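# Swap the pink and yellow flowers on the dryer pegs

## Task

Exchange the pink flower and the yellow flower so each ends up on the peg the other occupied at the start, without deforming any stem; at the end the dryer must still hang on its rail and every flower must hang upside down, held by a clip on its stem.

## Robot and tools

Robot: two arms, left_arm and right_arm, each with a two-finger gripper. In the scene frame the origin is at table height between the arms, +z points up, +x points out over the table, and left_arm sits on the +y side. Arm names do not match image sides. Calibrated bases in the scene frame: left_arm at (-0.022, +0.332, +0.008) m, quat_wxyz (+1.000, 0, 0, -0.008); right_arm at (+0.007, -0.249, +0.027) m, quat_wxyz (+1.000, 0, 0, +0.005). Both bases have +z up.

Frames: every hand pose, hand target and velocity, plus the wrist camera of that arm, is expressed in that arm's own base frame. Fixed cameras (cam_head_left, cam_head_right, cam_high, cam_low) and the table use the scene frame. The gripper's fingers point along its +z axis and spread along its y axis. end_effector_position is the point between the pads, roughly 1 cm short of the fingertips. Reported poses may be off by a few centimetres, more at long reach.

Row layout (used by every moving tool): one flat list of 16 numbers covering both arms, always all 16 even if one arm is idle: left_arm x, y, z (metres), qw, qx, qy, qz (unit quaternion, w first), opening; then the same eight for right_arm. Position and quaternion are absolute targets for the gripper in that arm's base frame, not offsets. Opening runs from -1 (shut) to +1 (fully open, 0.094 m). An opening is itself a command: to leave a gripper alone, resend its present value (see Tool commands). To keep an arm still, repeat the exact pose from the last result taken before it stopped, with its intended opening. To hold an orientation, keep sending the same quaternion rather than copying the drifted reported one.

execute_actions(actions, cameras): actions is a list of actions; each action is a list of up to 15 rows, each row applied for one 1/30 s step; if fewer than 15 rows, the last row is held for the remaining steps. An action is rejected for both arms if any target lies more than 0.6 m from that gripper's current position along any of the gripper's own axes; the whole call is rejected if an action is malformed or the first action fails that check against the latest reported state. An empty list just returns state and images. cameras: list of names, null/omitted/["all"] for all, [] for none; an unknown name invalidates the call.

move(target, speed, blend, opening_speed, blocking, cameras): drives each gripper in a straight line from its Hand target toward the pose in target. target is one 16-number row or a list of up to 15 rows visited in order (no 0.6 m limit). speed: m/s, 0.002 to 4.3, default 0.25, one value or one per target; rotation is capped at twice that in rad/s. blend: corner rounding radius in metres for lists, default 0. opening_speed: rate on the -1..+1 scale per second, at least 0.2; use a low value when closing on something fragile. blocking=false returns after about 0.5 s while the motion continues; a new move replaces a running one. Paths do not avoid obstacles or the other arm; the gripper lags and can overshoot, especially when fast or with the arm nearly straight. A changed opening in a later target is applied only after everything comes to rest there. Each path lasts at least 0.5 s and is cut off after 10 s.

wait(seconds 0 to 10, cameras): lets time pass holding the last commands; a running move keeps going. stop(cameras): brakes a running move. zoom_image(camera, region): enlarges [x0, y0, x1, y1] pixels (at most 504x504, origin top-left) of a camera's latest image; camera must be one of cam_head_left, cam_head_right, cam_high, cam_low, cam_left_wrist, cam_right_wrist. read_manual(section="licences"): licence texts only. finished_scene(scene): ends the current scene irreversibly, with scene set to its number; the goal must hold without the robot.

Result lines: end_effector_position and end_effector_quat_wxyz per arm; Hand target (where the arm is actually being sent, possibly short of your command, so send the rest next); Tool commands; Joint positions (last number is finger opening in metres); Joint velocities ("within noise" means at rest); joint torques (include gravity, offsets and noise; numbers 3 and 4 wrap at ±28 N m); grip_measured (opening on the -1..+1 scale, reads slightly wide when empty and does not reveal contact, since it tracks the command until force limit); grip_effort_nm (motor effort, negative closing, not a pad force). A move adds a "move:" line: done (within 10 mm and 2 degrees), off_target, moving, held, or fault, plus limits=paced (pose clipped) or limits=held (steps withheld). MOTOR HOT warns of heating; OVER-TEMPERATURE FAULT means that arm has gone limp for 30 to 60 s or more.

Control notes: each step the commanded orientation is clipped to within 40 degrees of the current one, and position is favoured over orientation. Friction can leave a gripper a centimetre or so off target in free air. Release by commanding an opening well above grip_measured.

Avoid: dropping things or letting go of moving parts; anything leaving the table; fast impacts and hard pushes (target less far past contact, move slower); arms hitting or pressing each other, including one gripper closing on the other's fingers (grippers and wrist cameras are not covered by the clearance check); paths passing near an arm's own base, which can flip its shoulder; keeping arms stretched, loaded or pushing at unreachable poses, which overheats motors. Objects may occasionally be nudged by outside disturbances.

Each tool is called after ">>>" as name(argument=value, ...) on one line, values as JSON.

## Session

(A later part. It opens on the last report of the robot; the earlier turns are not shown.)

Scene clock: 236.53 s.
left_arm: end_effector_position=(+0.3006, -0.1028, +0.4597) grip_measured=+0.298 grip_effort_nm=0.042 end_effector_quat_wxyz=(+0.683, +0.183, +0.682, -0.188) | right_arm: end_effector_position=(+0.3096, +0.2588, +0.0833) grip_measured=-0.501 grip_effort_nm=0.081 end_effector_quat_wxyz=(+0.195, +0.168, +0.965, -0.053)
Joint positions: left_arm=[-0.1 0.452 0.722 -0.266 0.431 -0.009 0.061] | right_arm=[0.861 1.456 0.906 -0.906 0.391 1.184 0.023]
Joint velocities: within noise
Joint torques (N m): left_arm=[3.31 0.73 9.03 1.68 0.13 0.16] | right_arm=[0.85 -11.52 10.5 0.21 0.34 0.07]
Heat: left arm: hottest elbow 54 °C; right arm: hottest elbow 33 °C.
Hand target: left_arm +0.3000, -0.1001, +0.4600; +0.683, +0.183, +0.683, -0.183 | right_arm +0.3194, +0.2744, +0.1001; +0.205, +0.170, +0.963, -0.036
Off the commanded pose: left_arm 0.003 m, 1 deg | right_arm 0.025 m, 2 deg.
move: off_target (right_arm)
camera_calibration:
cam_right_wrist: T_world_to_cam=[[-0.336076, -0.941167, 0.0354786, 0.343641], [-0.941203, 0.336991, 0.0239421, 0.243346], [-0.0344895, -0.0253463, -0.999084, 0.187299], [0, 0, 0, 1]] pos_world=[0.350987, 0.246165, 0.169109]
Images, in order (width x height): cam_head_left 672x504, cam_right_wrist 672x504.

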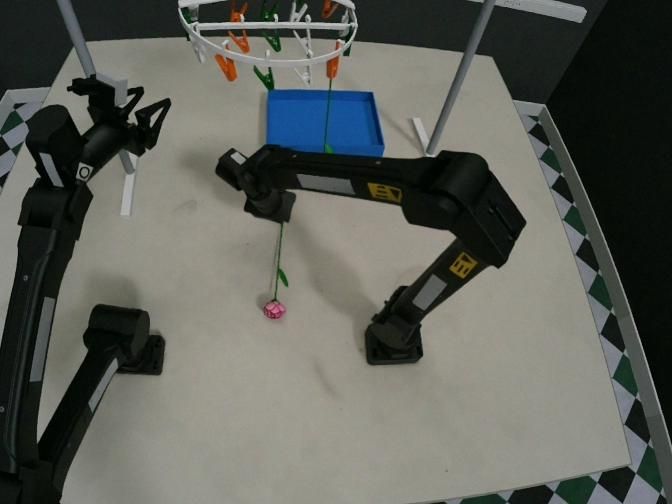

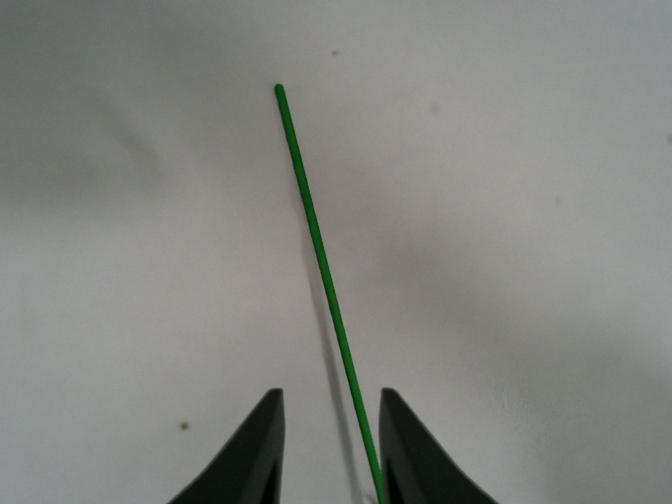

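>>> move(target=[[0.30,-0.10,0.46,0.683,0.183,0.683,-0.183,0.3,0.27,0.20,0.28,0.2047,0.1698,0.9633,-0.0361,-0.5],[0.30,-0.10,0.46,0.683,0.183,0.683,-0.183,0.3,0.29,0.068,0.43,0.683,-0.183,0.683,0.183,0.15]], speed=[0.25,0.25])

Scene clock: 245.20 s.
left_arm: end_effector_position=(+0.3006, -0.1028, +0.4597) grip_measured=+0.298 grip_effort_nm=0.046 end_effector_quat_wxyz=(+0.683, +0.183, +0.682, -0.188) | right_arm: end_effector_position=(+0.2861, +0.0710, +0.4365) grip_measured=+0.148 grip_effort_nm=0.081 end_effector_quat_wxyz=(+0.683, -0.184, +0.681, +0.188)
Joint positions: left_arm=[-0.1 0.452 0.722 -0.266 0.431 -0.009 0.061] | right_arm=[-0.113 0.384 0.649 -0.26 -0.644 0.007 0.054]
Joint velocities: within noise
Joint torques (N m): left_arm=[3.19 0.67 9.02 1.66 0.13 0.15] | right_arm=[-0.15 4.66 8.23 2.54 -0.1 -0.04]
Heat: left arm: hottest elbow 53 °C; right arm: hottest elbow 33 °C.
Hand target: left_arm +0.3000, -0.1001, +0.4600; +0.683, +0.183, +0.683, -0.183 | right_arm +0.2898, +0.0681, +0.4300; +0.683, -0.183, +0.683, +0.183
Off the commanded pose: left_arm 0.003 m, 1 deg | right_arm 0.008 m, 1 deg.
move: done
camera_calibration:
cam_left_wrist: T_world_to_cam=[[-0.5017, -0.865021, -0.00588658, 0.0645094], [-0.358927, 0.214355, -0.908418, 0.586253], [0.787063, -0.453641, -0.418021, -0.000601412], [0, 0, 0, 1]] pos_world=[0.24326, -0.0701367, 0.532691]
cam_right_wrist: T_world_to_cam=[[0.511604, -0.85921, 0.00448491, -0.0883743], [-0.351739, -0.214194, -0.911263, 0.554816], [0.783927, 0.464628, -0.4118, 0.0093821], [0, 0, 0, 1]] pos_world=[0.233008, 0.0385471, 0.509843]

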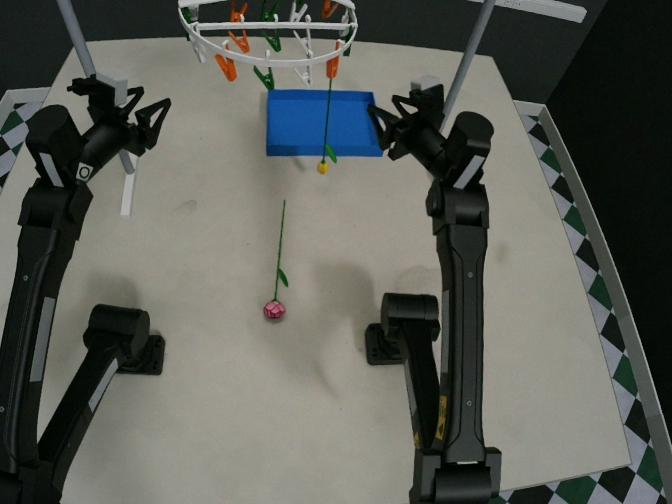

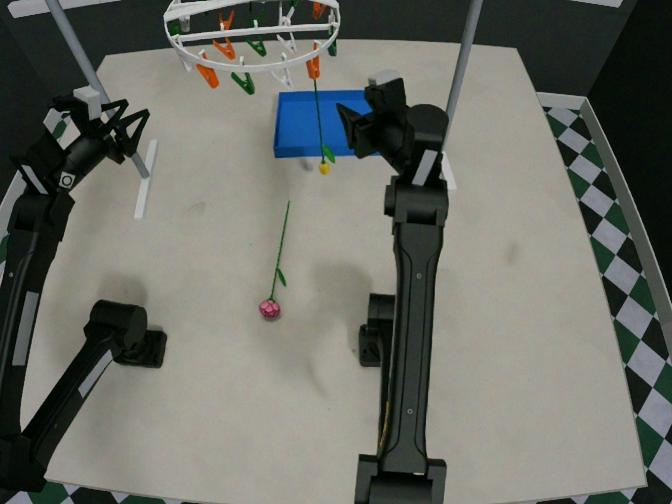

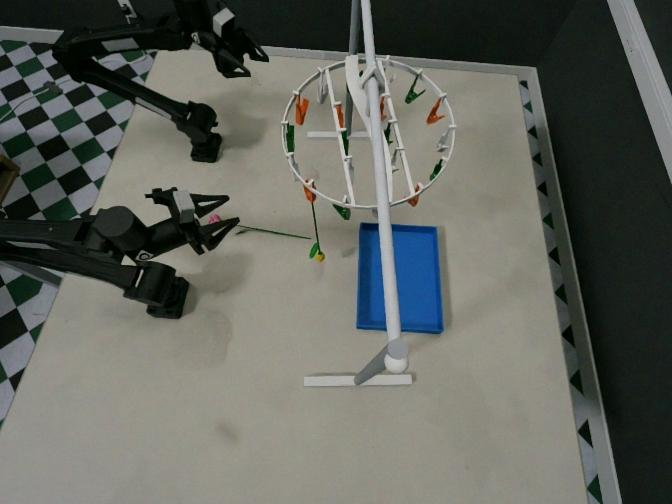

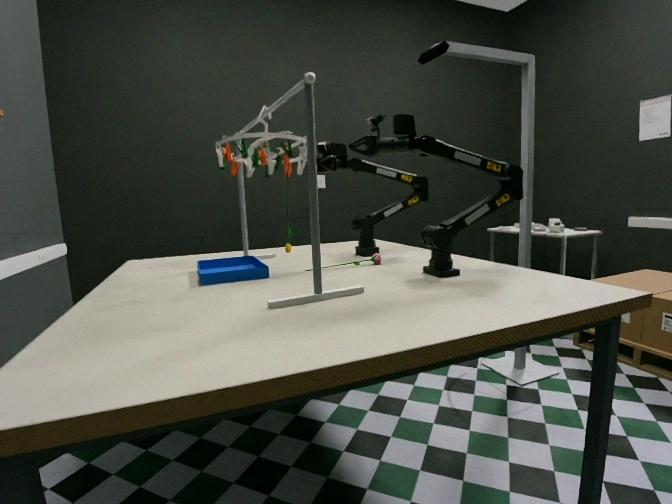

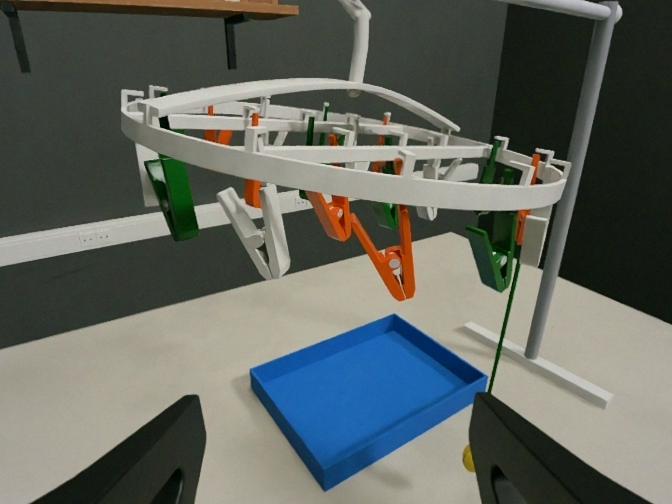

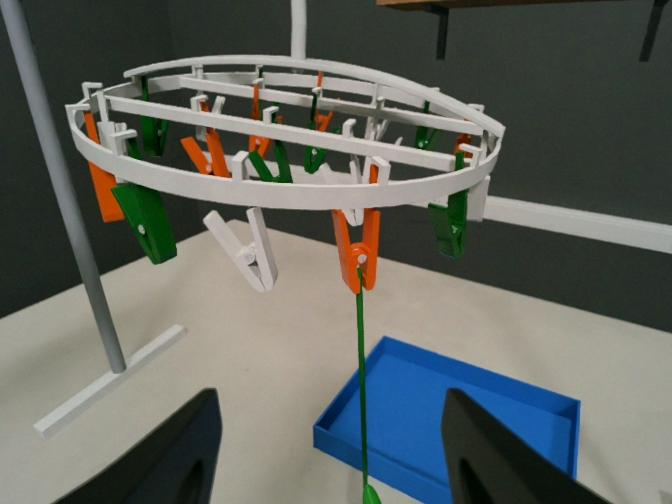

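>>> move(target=[[0.28,-0.15,0.32,0.735,0.2,0.61,-0.25,0.3,0.33,0.09,0.435,0.683,-0.183,0.683,0.183,0.15],[0.350,-0.320,0.285,0.757,0.2195,0.53,-0.3135,0.3,0.375,0.108,0.445,0.683,-0.183,0.683,0.183,0.15]], speed=[0.2,0.15])

Scene clock: 253.10 s.
left_arm: end_effector_position=(+0.3440, -0.3101, +0.2686) grip_measured=+0.298 grip_effort_nm=0.051 end_effector_quat_wxyz=(+0.743, +0.221, +0.550, -0.311) | right_arm: end_effector_position=(+0.3708, +0.1035, +0.4043) grip_measured=+0.149 grip_effort_nm=0.071 end_effector_quat_wxyz=(+0.658, -0.173, +0.709, +0.187)
Joint positions: left_arm=[-0.708 1.388 0.395 1.296 0.067 -0.034 0.061] | right_arm=[0.087 0.668 0.674 -0.076 -0.429 0.007 0.054]
Joint velocities: within noise
Joint torques (N m): left_arm=[1.9 -5.36 8.28 2.71 -0.07 0.19] | right_arm=[1.44 0.26 14.28 2.59 0.04 -0.03]
Heat: left arm: hottest elbow 52 °C; right arm: hottest elbow 34 °C.
Hand target: left_arm +0.3493, -0.3195, +0.2848; +0.757, +0.219, +0.530, -0.313 | right_arm +0.3722, +0.1072, +0.4440; +0.683, -0.183, +0.683, +0.183
Off the commanded pose: left_arm 0.020 m, 3 deg | right_arm 0.041 m, 4 deg.
move: off_target (left_arm, right_arm)
camera_calibration:
cam_left_wrist: T_world_to_cam=[[-0.698323, -0.715781, 0.00131164, 0.0177877], [-0.0950111, 0.0908772, -0.991319, 0.365806], [0.709449, -0.692386, -0.131469, -0.333004], [0, 0, 0, 1]] pos_world=[0.283427, -0.251079, 0.318828]
cam_right_wrist: T_world_to_cam=[[0.496883, -0.867357, -0.0282712, -0.0840913], [-0.422572, -0.213368, -0.880856, 0.57615], [0.757984, 0.449629, -0.47254, -0.0496698], [0, 0, 0, 1]] pos_world=[0.322897, 0.0723278, 0.481657]

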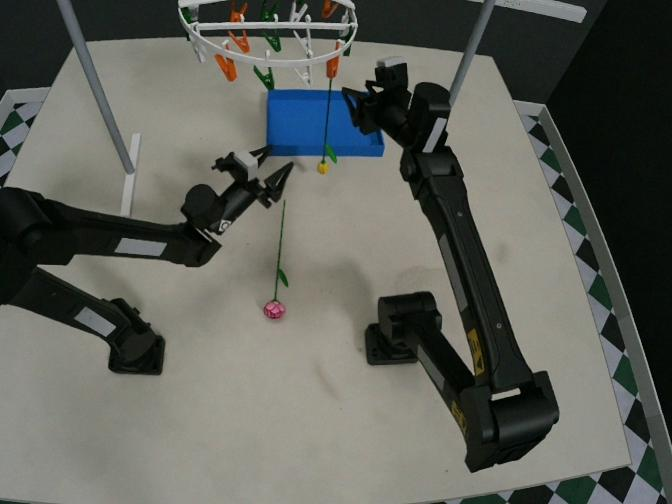

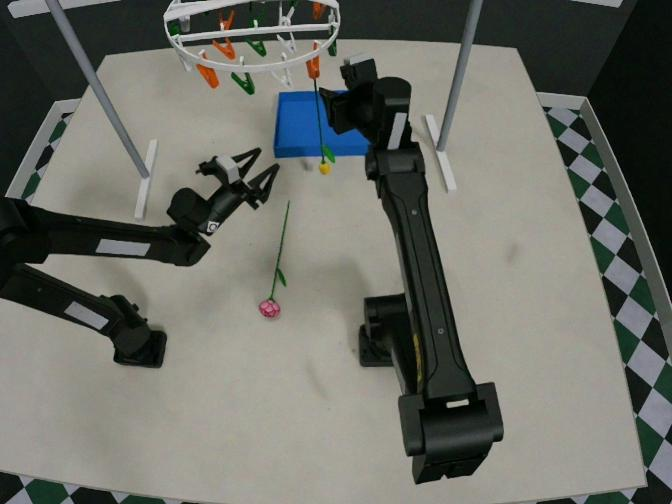

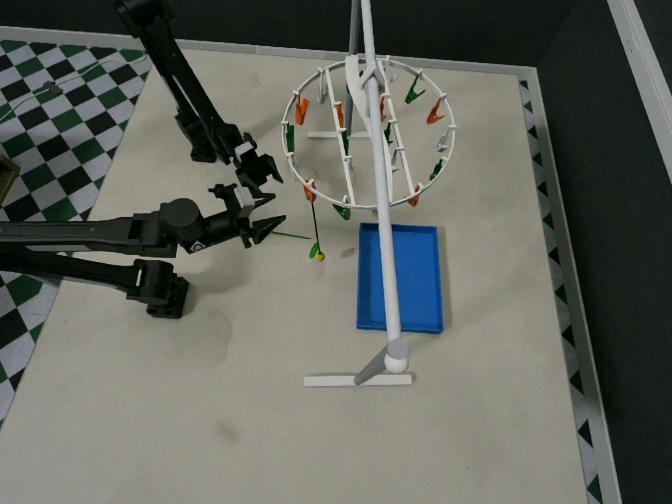

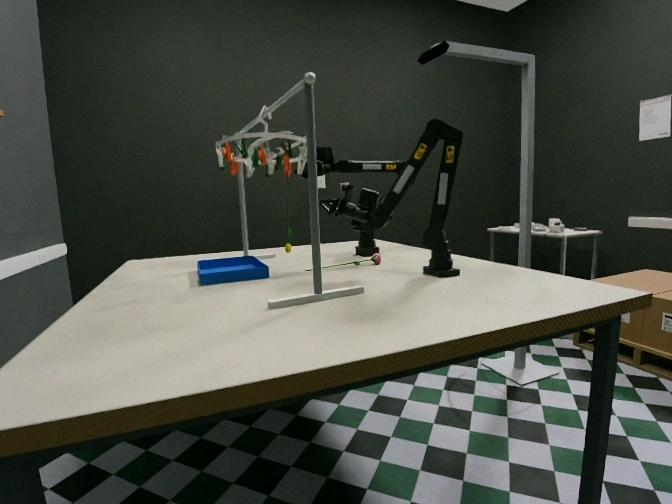

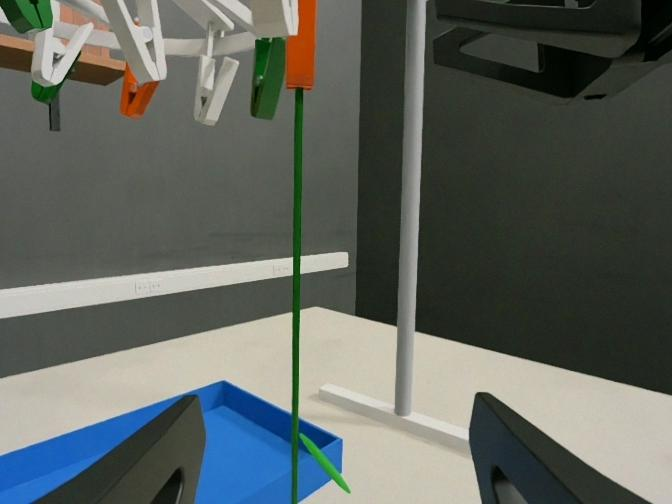

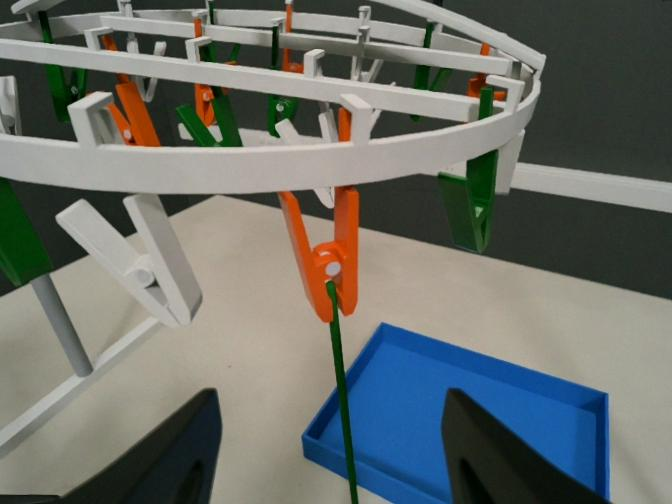

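>>> zoom_image(camera="cam_left_wrist", region=[270, 60, 330, 160])

Scaled by 5.040 from the camera's 672x504 image, which has a finer 960x720 frame.

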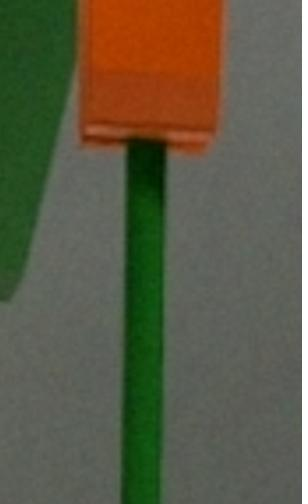

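>>> move(target=[0.425,-0.369,0.302,0.757,0.2195,0.53,-0.3135,0.3,0.375,0.108,0.480,0.683,-0.183,0.683,0.183,0.15], speed=0.1, cameras=["cam_left_wrist","cam_right_wrist"])

>>> zoom_image(camera="cam_left_wrist", region=[290, 0, 390, 120])

Scene clock: 282.27 s.
left_arm: end_effector_position=(+0.4112, -0.3639, +0.2919) grip_measured=+0.298 grip_effort_nm=0.046 end_effector_quat_wxyz=(+0.751, +0.223, +0.536, -0.315) | right_arm: end_effector_position=(+0.3738, +0.1039, +0.4459) grip_measured=+0.149 grip_effort_nm=0.071 end_effector_quat_wxyz=(+0.667, -0.175, +0.700, +0.185)
Joint positions: left_arm=[-0.695 1.543 0.644 1.231 0.091 -0.034 0.061] | right_arm=[0.087 0.682 0.772 -0.135 -0.428 0.007 0.054]
Joint velocities: within noise
Joint torques (N m): left_arm=[3.25 -7.77 9.14 1.51 0.12 0.05] | right_arm=[1.38 0.09 14.17 1.66 0.06 -0.03]
Heat: left arm: hottest elbow 49 °C; right arm: hottest elbow 44 °C.
Hand target: left_arm +0.4243, -0.3684, +0.3019; +0.757, +0.220, +0.530, -0.313 | right_arm +0.3731, +0.1074, +0.4792; +0.683, -0.183, +0.683, +0.183
Off the commanded pose: left_arm 0.018 m, 1 deg | right_arm 0.034 m, 3 deg.
move: off_target (left_arm, right_arm)
camera_calibration:
cam_left_wrist: T_world_to_cam=[[-0.705321, -0.70883, -0.00913533, 0.034612], [-0.0668416, 0.0793291, -0.994605, 0.385407], [0.70573, -0.700905, -0.103332, -0.424632], [0, 0, 0, 1]] pos_world=[0.34985, -0.303667, 0.339766]
cam_right_wrist: T_world_to_cam=[[0.497473, -0.867303, -0.0174983, -0.0890949], [-0.399976, -0.211428, -0.891806, 0.610307], [0.769766, 0.450648, -0.45208, -0.0460761], [0, 0, 0, 1]] pos_world=[0.323898, 0.0725279, 0.521886]
Images, in order (width x height): cam_left_wrist 672x504, cam_right_wrist 672x504.

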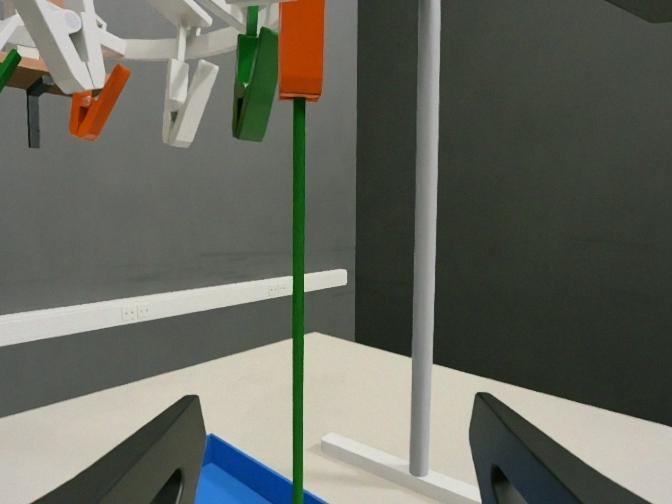

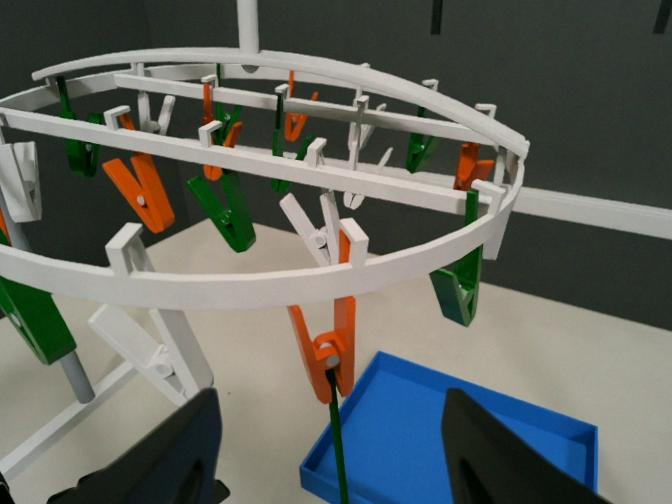

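Scaled by 4.200 from the camera's 672x504 image, which has a finer 960x720 frame.

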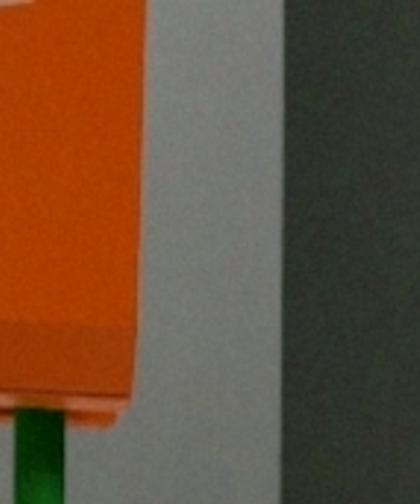

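>>> move(target=[0.460,-0.390,0.300,0.757,0.2195,0.53,-0.3135,0.3,0.375,0.108,0.480,0.683,-0.183,0.683,0.183,0.15], speed=0.08, cameras=["cam_left_wrist"])

Scene clock: 287.80 s.
left_arm: end_effector_position=(+0.4457, -0.3853, +0.2901) grip_measured=+0.298 grip_effort_nm=0.051 end_effector_quat_wxyz=(+0.751, +0.225, +0.536, -0.313) | right_arm: end_effector_position=(+0.3738, +0.1040, +0.4458) grip_measured=+0.149 grip_effort_nm=0.076 end_effector_quat_wxyz=(+0.667, -0.175, +0.700, +0.185)
Joint positions: left_arm=[-0.682 1.633 0.755 1.21 0.104 -0.034 0.061] | right_arm=[0.088 0.682 0.772 -0.135 -0.428 0.007 0.054]
Joint velocities: within noise
Joint torques (N m): left_arm=[3.31 -9.41 9.4 1.51 0.11 0] | right_arm=[1.2 0.21 14.16 1.73 0.06 -0.05]
Heat: left arm: hottest elbow 50 °C; right arm: hottest elbow 45 °C.
Hand target: left_arm +0.4593, -0.3894, +0.3001; +0.757, +0.220, +0.530, -0.313 | right_arm +0.3731, +0.1074, +0.4792; +0.683, -0.183, +0.683, +0.183
Off the commanded pose: left_arm 0.018 m, 1 deg | right_arm 0.034 m, 3 deg.
move: off_target (left_arm, right_arm)
camera_calibration:
cam_left_wrist: T_world_to_cam=[[-0.704306, -0.709772, -0.0132448, 0.0441699], [-0.0643446, 0.0824074, -0.994519, 0.387633], [0.706974, -0.699594, -0.10371, -0.464089], [0, 0, 0, 1]] pos_world=[0.38415, -0.325267, 0.337963]
Images, in order (width x height): cam_left_wrist 672x504.

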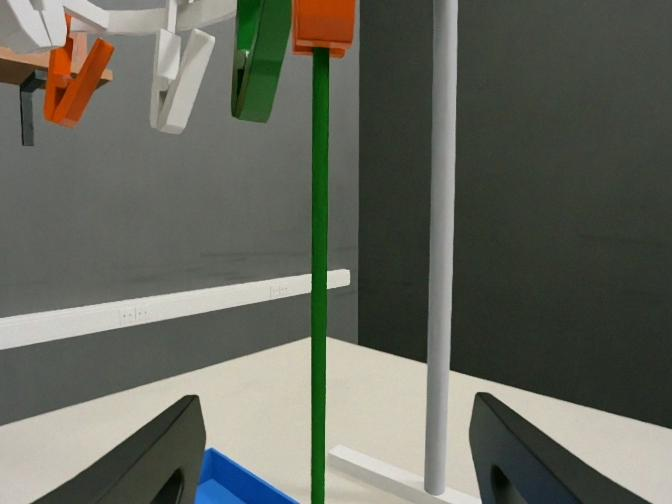

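>>> zoom_image(camera="cam_left_wrist", region=[280, 20, 380, 120])

>>> zoom_image(camera="cam_left_wrist", region=[280, 380, 380, 480])

Scaled by 5.040 from the camera's 672x504 image, which has a finer 960x720 frame.

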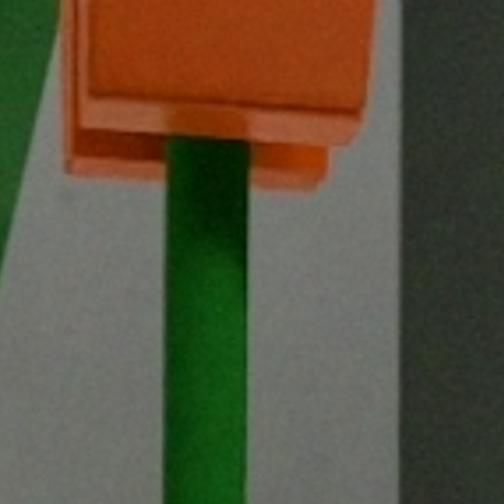

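Scaled by 5.040 from the camera's 672x504 image, which has a finer 960x720 frame.

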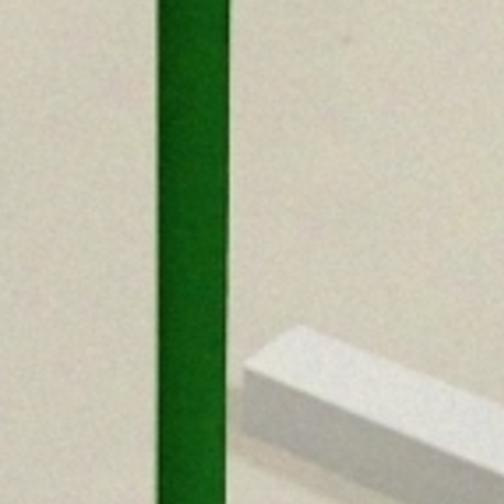

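>>> move(target=[0.479,-0.402,0.301,0.757,0.2195,0.53,-0.3135,0.3,0.375,0.108,0.480,0.683,-0.183,0.683,0.183,0.15], speed=0.06, cameras=["cam_left_wrist"])

>>> zoom_image(camera="cam_left_wrist", region=[280, 0, 380, 100])

>>> zoom_image(camera="cam_left_wrist", region=[280, 380, 380, 480])

Scene clock: 302.27 s.
left_arm: end_effector_position=(+0.4644, -0.3977, +0.2914) grip_measured=+0.298 grip_effort_nm=0.051 end_effector_quat_wxyz=(+0.751, +0.225, +0.536, -0.312) | right_arm: end_effector_position=(+0.3738, +0.1040, +0.4458) grip_measured=+0.149 grip_effort_nm=0.071 end_effector_quat_wxyz=(+0.667, -0.175, +0.700, +0.185)
Joint positions: left_arm=[-0.677 1.676 0.82 1.189 0.109 -0.034 0.061] | right_arm=[0.088 0.682 0.772 -0.135 -0.428 0.007 0.054]
Joint velocities: within noise
Joint torques (N m): left_arm=[3.31 -10.11 9.51 1.5 0.11 -0.02] | right_arm=[1.32 0.15 14.19 1.63 0.06 -0.03]
Heat: left arm: hottest elbow 50 °C; right arm: hottest elbow 47 °C.
Hand target: left_arm +0.4782, -0.4014, +0.3010; +0.757, +0.220, +0.530, -0.313 | right_arm +0.3731, +0.1074, +0.4792; +0.683, -0.183, +0.683, +0.183
Off the commanded pose: left_arm 0.018 m, 1 deg | right_arm 0.034 m, 3 deg.
move: off_target (left_arm, right_arm)
camera_calibration:
cam_left_wrist: T_world_to_cam=[[-0.704046, -0.709997, -0.0149095, 0.048941], [-0.0630561, 0.0834119, -0.994518, 0.390969], [0.707349, -0.699247, -0.103496, -0.485957], [0, 0, 0, 1]] pos_world=[0.402851, -0.337667, 0.339261]
Images, in order (width x height): cam_left_wrist 672x504.

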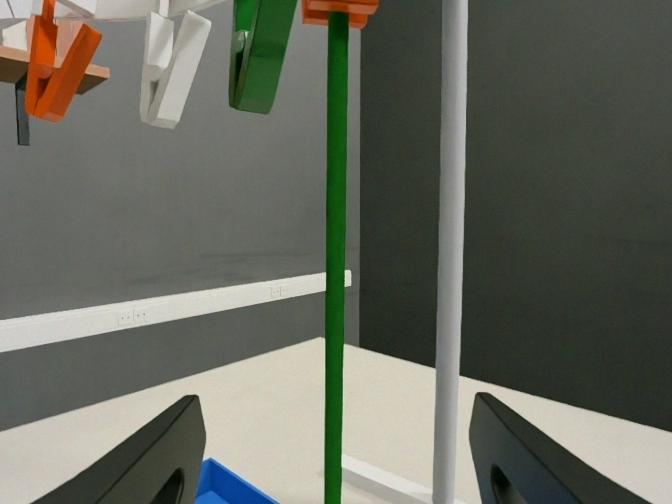

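Scaled by 5.040 from the camera's 672x504 image, which has a finer 960x720 frame.

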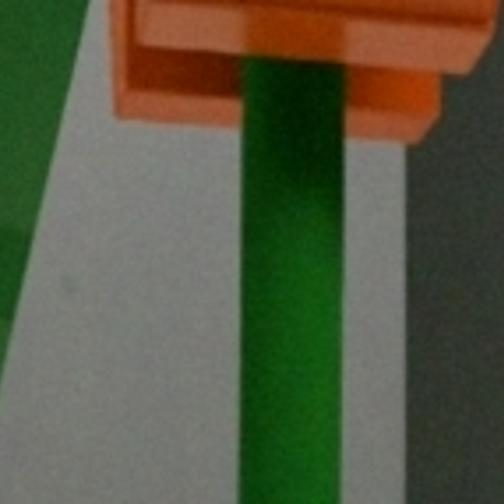

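Scaled by 5.040 from the camera's 672x504 image, which has a finer 960x720 frame.

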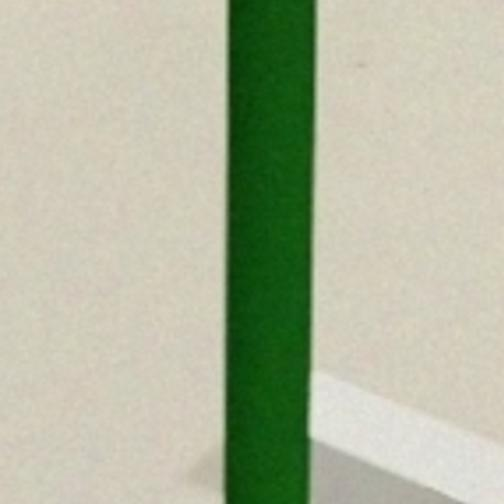

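>>> move(target=[0.484,-0.4065,0.301,0.757,0.2195,0.53,-0.3135,-0.5,0.375,0.108,0.480,0.683,-0.183,0.683,0.183,0.15], speed=0.04, opening_speed=0.8, cameras=["cam_left_wrist","cam_low","cam_high"])

>>> zoom_image(camera="cam_high", region=[220, 120, 380, 280])

>>> zoom_image(camera="cam_low", region=[250, 150, 370, 270])

Scene clock: 308.10 s.
left_arm: end_effector_position=(+0.4698, -0.4017, +0.2917) grip_measured=-0.498 grip_effort_nm=-0.125 end_effector_quat_wxyz=(+0.752, +0.225, +0.536, -0.312) | right_arm: end_effector_position=(+0.3738, +0.1040, +0.4458) grip_measured=+0.149 grip_effort_nm=0.071 end_effector_quat_wxyz=(+0.667, -0.175, +0.700, +0.185)
Joint positions: left_arm=[-0.676 1.689 0.84 1.182 0.109 -0.034 0.024] | right_arm=[0.088 0.682 0.772 -0.135 -0.428 0.007 0.054]
Joint velocities: within noise
Joint torques (N m): left_arm=[3.19 -10.4 9.43 1.5 0.08 -0.02] | right_arm=[1.38 0.15 14.17 1.65 0.06 -0.04]
Heat: left arm: hottest elbow 50 °C; right arm: hottest elbow 47 °C.
Hand target: left_arm +0.4833, -0.4057, +0.3010; +0.757, +0.219, +0.530, -0.313 | right_arm +0.3731, +0.1074, +0.4792; +0.683, -0.183, +0.683, +0.183
Off the commanded pose: left_arm 0.018 m, 1 deg | right_arm 0.034 m, 3 deg.
move: off_target (left_arm, right_arm)
camera_calibration:
cam_left_wrist: T_world_to_cam=[[-0.703792, -0.710249, -0.0149401, 0.0495842], [-0.062778, 0.0831278, -0.99456, 0.391646], [0.707627, -0.699025, -0.103093, -0.492727], [0, 0, 0, 1]] pos_world=[0.408151, -0.341768, 0.33946]
Images, in order (width x height): cam_high 672x504, cam_low 672x504, cam_left_wrist 672x504.

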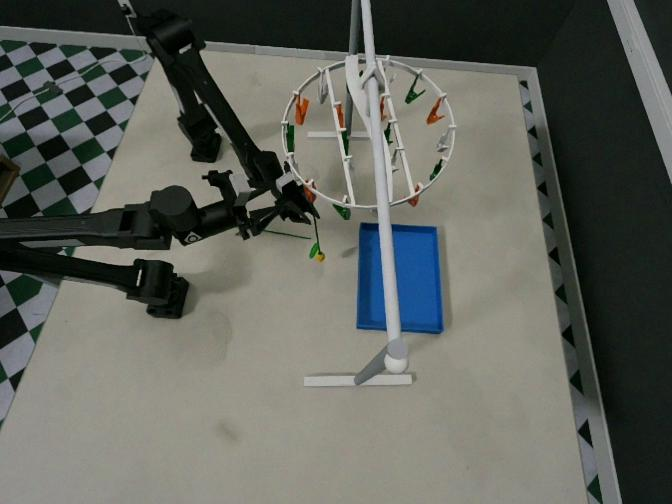

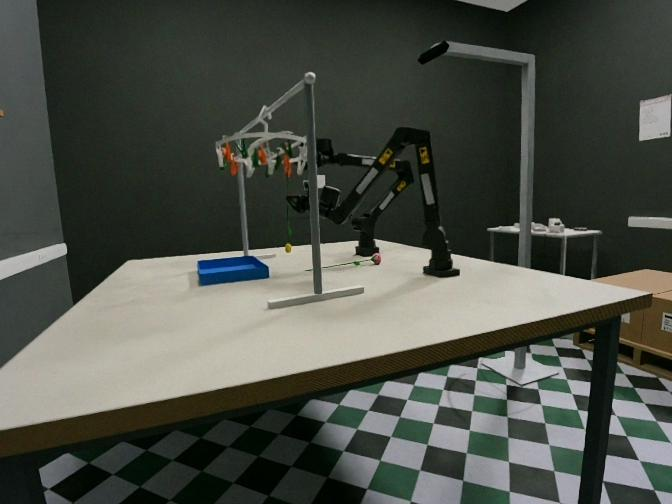

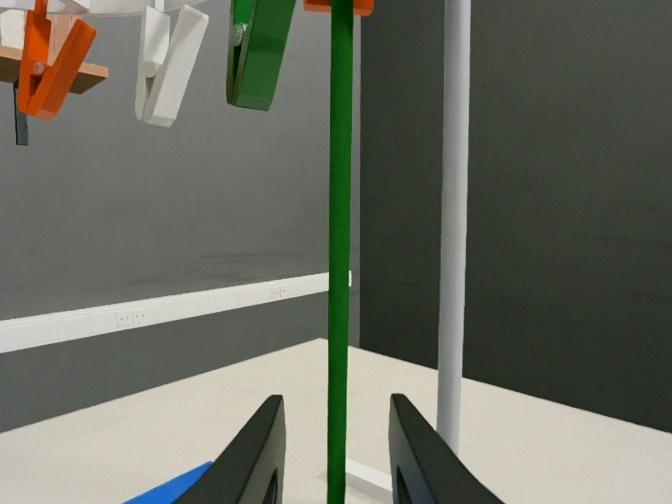

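Scaled by 3.150 from the camera's 672x504 image, which has a finer 960x720 frame.

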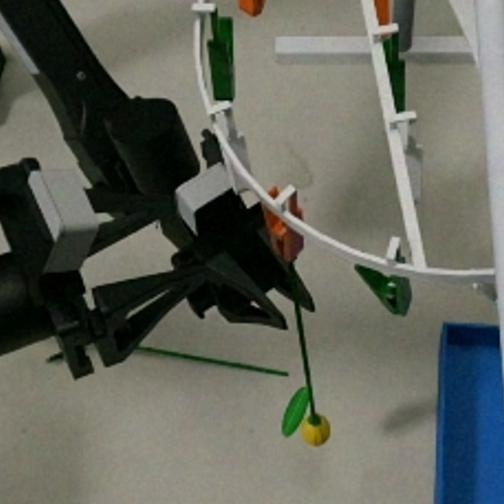

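Scaled by 4.200 from the camera's 672x504 image, which has a finer 960x720 frame.

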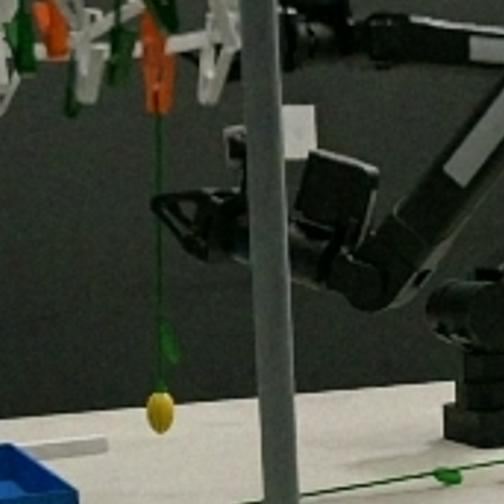

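>>> move(target=[0.488,-0.410,0.301,0.757,0.2195,0.53,-0.3135,-0.86,0.375,0.108,0.480,0.683,-0.183,0.683,0.183,0.15], speed=0.04, opening_speed=0.4, cameras=["cam_left_wrist"])

>>> move(target=[0.488,-0.410,0.301,0.757,0.2195,0.53,-0.3135,-0.97,0.375,0.108,0.480,0.683,-0.183,0.683,0.183,0.15], opening_speed=0.2, cameras=["cam_left_wrist","cam_low"])

>>> zoom_image(camera="cam_low", region=[250, 150, 370, 270])

Scene clock: 312.63 s.
left_arm: end_effector_position=(+0.4740, -0.4051, +0.2917) grip_measured=-0.858 grip_effort_nm=-0.115 end_effector_quat_wxyz=(+0.752, +0.225, +0.536, -0.312) | right_arm: end_effector_position=(+0.3738, +0.1040, +0.4458) grip_measured=+0.149 grip_effort_nm=0.076 end_effector_quat_wxyz=(+0.667, -0.175, +0.700, +0.185)
Joint positions: left_arm=[-0.676 1.7 0.855 1.178 0.109 -0.034 0.007] | right_arm=[0.088 0.682 0.772 -0.135 -0.428 0.007 0.054]
Joint velocities: within noise
Joint torques (N m): left_arm=[3.19 -10.46 9.55 1.5 0.06 -0.02] | right_arm=[1.38 0.21 14.16 1.7 0.06 -0.03]
Heat: left arm: hottest elbow 50 °C; right arm: hottest elbow 48 °C.
Hand target: left_arm +0.4873, -0.4092, +0.3010; +0.757, +0.219, +0.530, -0.313 | right_arm +0.3731, +0.1074, +0.4792; +0.683, -0.183, +0.683, +0.183
Off the commanded pose: left_arm 0.018 m, 1 deg | right_arm 0.034 m, 3 deg.
move: off_target (left_arm, right_arm)
camera_calibration:
cam_left_wrist: T_world_to_cam=[[-0.703792, -0.710249, -0.0149401, 0.0501253], [-0.062778, 0.0831278, -0.99456, 0.392193], [0.707627, -0.699025, -0.103093, -0.498076], [0, 0, 0, 1]] pos_world=[0.412351, -0.345168, 0.33946]
Images, in order (width x height): cam_left_wrist 672x504.

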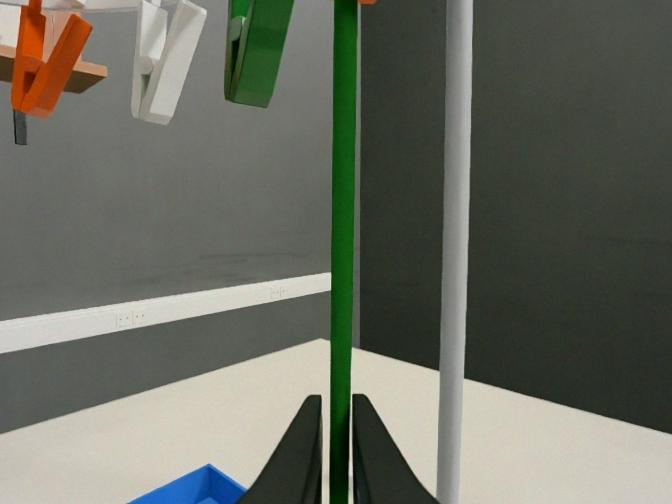

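Scene clock: 313.53 s.
left_arm: end_effector_position=(+0.4741, -0.4051, +0.2915) grip_measured=-0.960 grip_effort_nm=-1.018 end_effector_quat_wxyz=(+0.752, +0.225, +0.536, -0.312) | right_arm: end_effector_position=(+0.3738, +0.1040, +0.4458) grip_measured=+0.149 grip_effort_nm=0.071 end_effector_quat_wxyz=(+0.667, -0.175, +0.700, +0.185)
Joint positions: left_arm=[-0.676 1.7 0.855 1.178 0.109 -0.034 0.002] | right_arm=[0.088 0.682 0.772 -0.135 -0.428 0.007 0.054]
Joint velocities: within noise
Joint torques (N m): left_arm=[3.14 -10.46 9.54 1.5 0.06 -0.02] | right_arm=[1.32 0.15 14.17 1.73 0.06 -0.03]
Heat: left arm: hottest elbow 50 °C; right arm: hottest elbow 48 °C.
Hand target: left_arm +0.4873, -0.4092, +0.3009; +0.757, +0.219, +0.530, -0.313 | right_arm +0.3731, +0.1074, +0.4792; +0.683, -0.183, +0.683, +0.183
Off the commanded pose: left_arm 0.018 m, 1 deg | right_arm 0.034 m, 3 deg.
move: off_target (left_arm, right_arm)
camera_calibration:
cam_left_wrist: T_world_to_cam=[[-0.703846, -0.710195, -0.0149361, 0.0502324], [-0.0630609, 0.0834128, -0.994518, 0.392202], [0.707548, -0.699046, -0.103495, -0.498005], [0, 0, 0, 1]] pos_world=[0.412451, -0.345168, 0.339261]
Images, in order (width x height): cam_low 672x504, cam_left_wrist 672x504.

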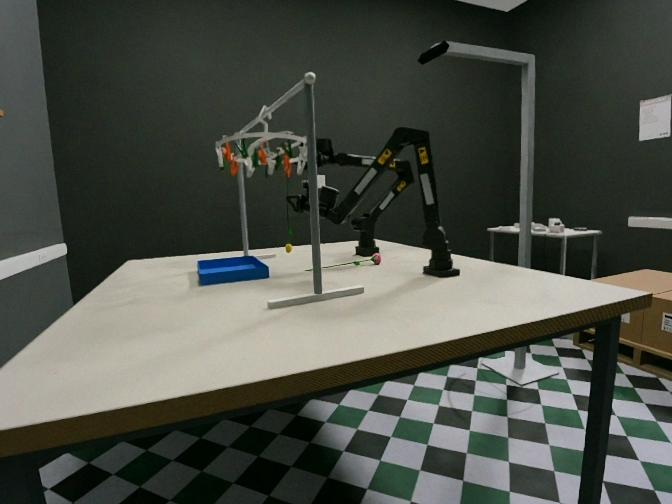

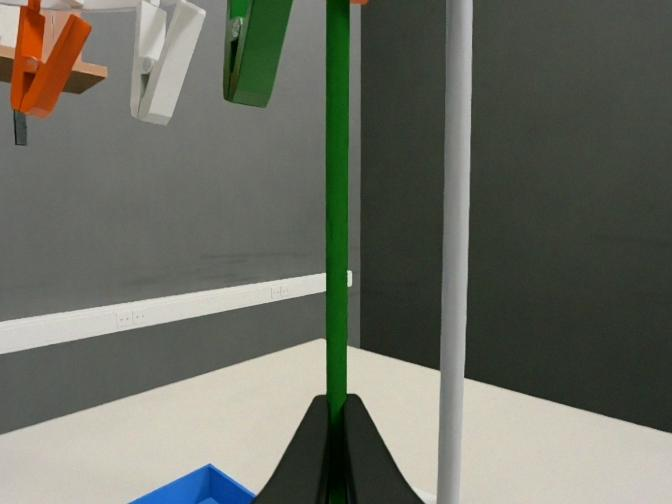

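Scaled by 4.200 from the camera's 672x504 image, which has a finer 960x720 frame.

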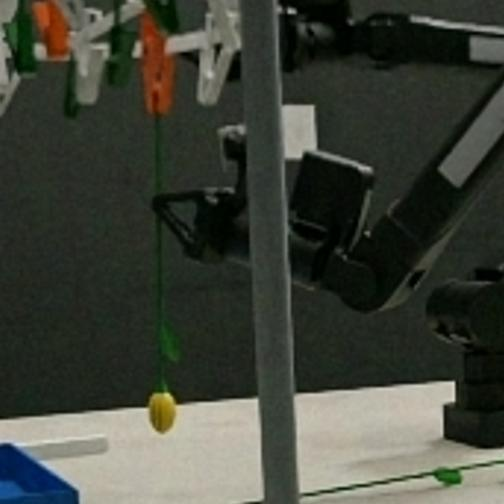

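>>> move(target=[0.488,-0.410,0.301,0.757,0.2195,0.53,-0.3135,-0.97,0.405,0.1275,0.462,0.683,-0.183,0.683,0.183,0.15], speed=0.08, cameras=["cam_right_wrist"])

Scene clock: 323.47 s.
left_arm: end_effector_position=(+0.4741, -0.4051, +0.2915) grip_measured=-0.962 grip_effort_nm=-1.067 end_effector_quat_wxyz=(+0.752, +0.225, +0.536, -0.312) | right_arm: end_effector_position=(+0.4021, +0.1229, +0.4280) grip_measured=+0.149 grip_effort_nm=0.071 end_effector_quat_wxyz=(+0.661, -0.175, +0.706, +0.185)
Joint positions: left_arm=[-0.676 1.7 0.855 1.178 0.109 -0.034 0.002] | right_arm=[0.152 0.778 0.772 -0.055 -0.364 0.007 0.054]
Joint velocities: within noise
Joint torques (N m): left_arm=[3.14 -10.46 9.52 1.5 0.06 -0.02] | right_arm=[1.2 -1.67 13.41 2.65 0.05 -0.02]
Heat: left arm: hottest elbow 50 °C; right arm: hottest elbow 49 °C.
Hand target: left_arm +0.4873, -0.4092, +0.3010; +0.757, +0.219, +0.530, -0.313 | right_arm +0.4030, +0.1269, +0.4612; +0.683, -0.183, +0.683, +0.183
Off the commanded pose: left_arm 0.018 m, 1 deg | right_arm 0.034 m, 4 deg.
move: off_target (left_arm, right_arm)
camera_calibration:
cam_right_wrist: T_world_to_cam=[[0.497551, -0.867185, -0.0207889, -0.0856171], [-0.413988, -0.216331, -0.884203, 0.612686], [0.76227, 0.448543, -0.46664, -0.0749794], [0, 0, 0, 1]] pos_world=[0.353398, 0.0919283, 0.50497]
Images, in order (width x height): cam_right_wrist 672x504.

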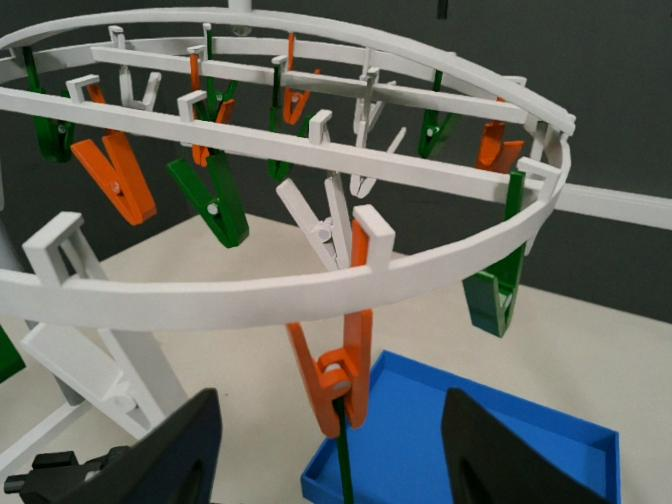

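>>> move(target=[0.488,-0.410,0.301,0.757,0.2195,0.53,-0.3135,-0.97,0.424,0.139,0.449,0.683,-0.183,0.683,0.183,0.15], speed=0.06, cameras=["cam_right_wrist","cam_left_wrist","cam_low"])

Scene clock: 337.07 s.
left_arm: end_effector_position=(+0.4741, -0.4051, +0.2915) grip_measured=-0.962 grip_effort_nm=-1.067 end_effector_quat_wxyz=(+0.752, +0.225, +0.536, -0.312) | right_arm: end_effector_position=(+0.4203, +0.1339, +0.4181) grip_measured=+0.149 grip_effort_nm=0.066 end_effector_quat_wxyz=(+0.663, -0.176, +0.704, +0.184)
Joint positions: left_arm=[-0.676 1.7 0.855 1.178 0.109 -0.034 0.002] | right_arm=[0.181 0.842 0.772 0.014 -0.334 0.007 0.054]
Joint velocities: within noise
Joint torques (N m): left_arm=[3.14 -10.52 9.54 1.5 0.06 -0.02] | right_arm=[1.49 -2.78 13.07 2.67 0.07 -0.03]
Heat: left arm: hottest elbow 50 °C; right arm: hottest elbow 50 °C.
Hand target: left_arm +0.4873, -0.4092, +0.3010; +0.757, +0.219, +0.530, -0.313 | right_arm +0.4223, +0.1384, +0.4485; +0.683, -0.183, +0.683, +0.183
Off the commanded pose: left_arm 0.018 m, 1 deg | right_arm 0.032 m, 3 deg.
move: off_target (left_arm, right_arm)
camera_calibration:
cam_left_wrist: T_world_to_cam=[[-0.703846, -0.710195, -0.0149361, 0.0502324], [-0.0630609, 0.0834128, -0.994518, 0.392202], [0.707548, -0.699046, -0.103495, -0.498005], [0, 0, 0, 1]] pos_world=[0.412451, -0.345168, 0.339261]
cam_right_wrist: T_world_to_cam=[[0.497367, -0.867367, -0.0173408, -0.0867287], [-0.409422, -0.217055, -0.886149, 0.612827], [0.764853, 0.447842, -0.463075, -0.101009], [0, 0, 0, 1]] pos_world=[0.371298, 0.103028, 0.494777]
Images, in order (width x height): cam_low 672x504, cam_left_wrist 672x504, cam_right_wrist 672x504.

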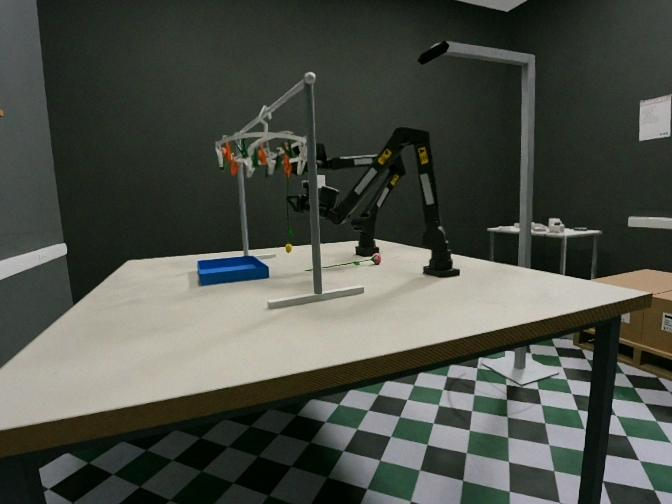

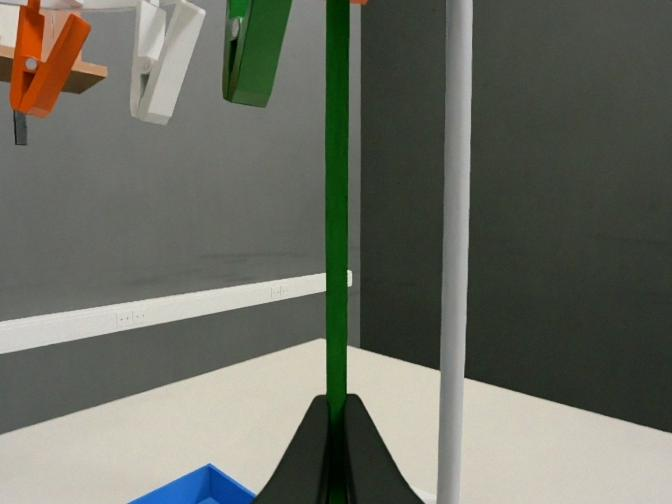

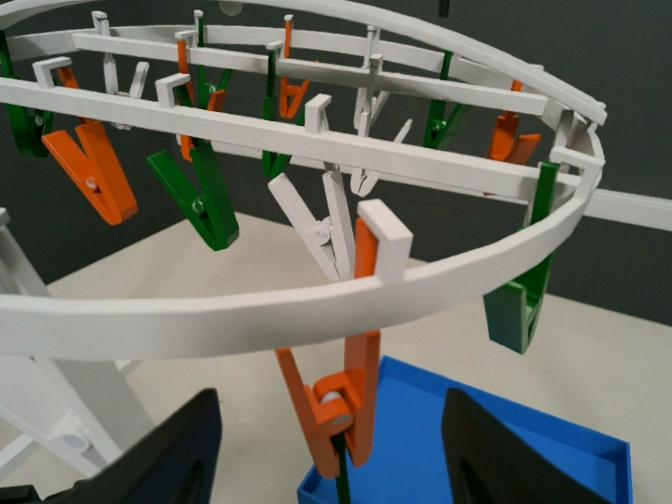

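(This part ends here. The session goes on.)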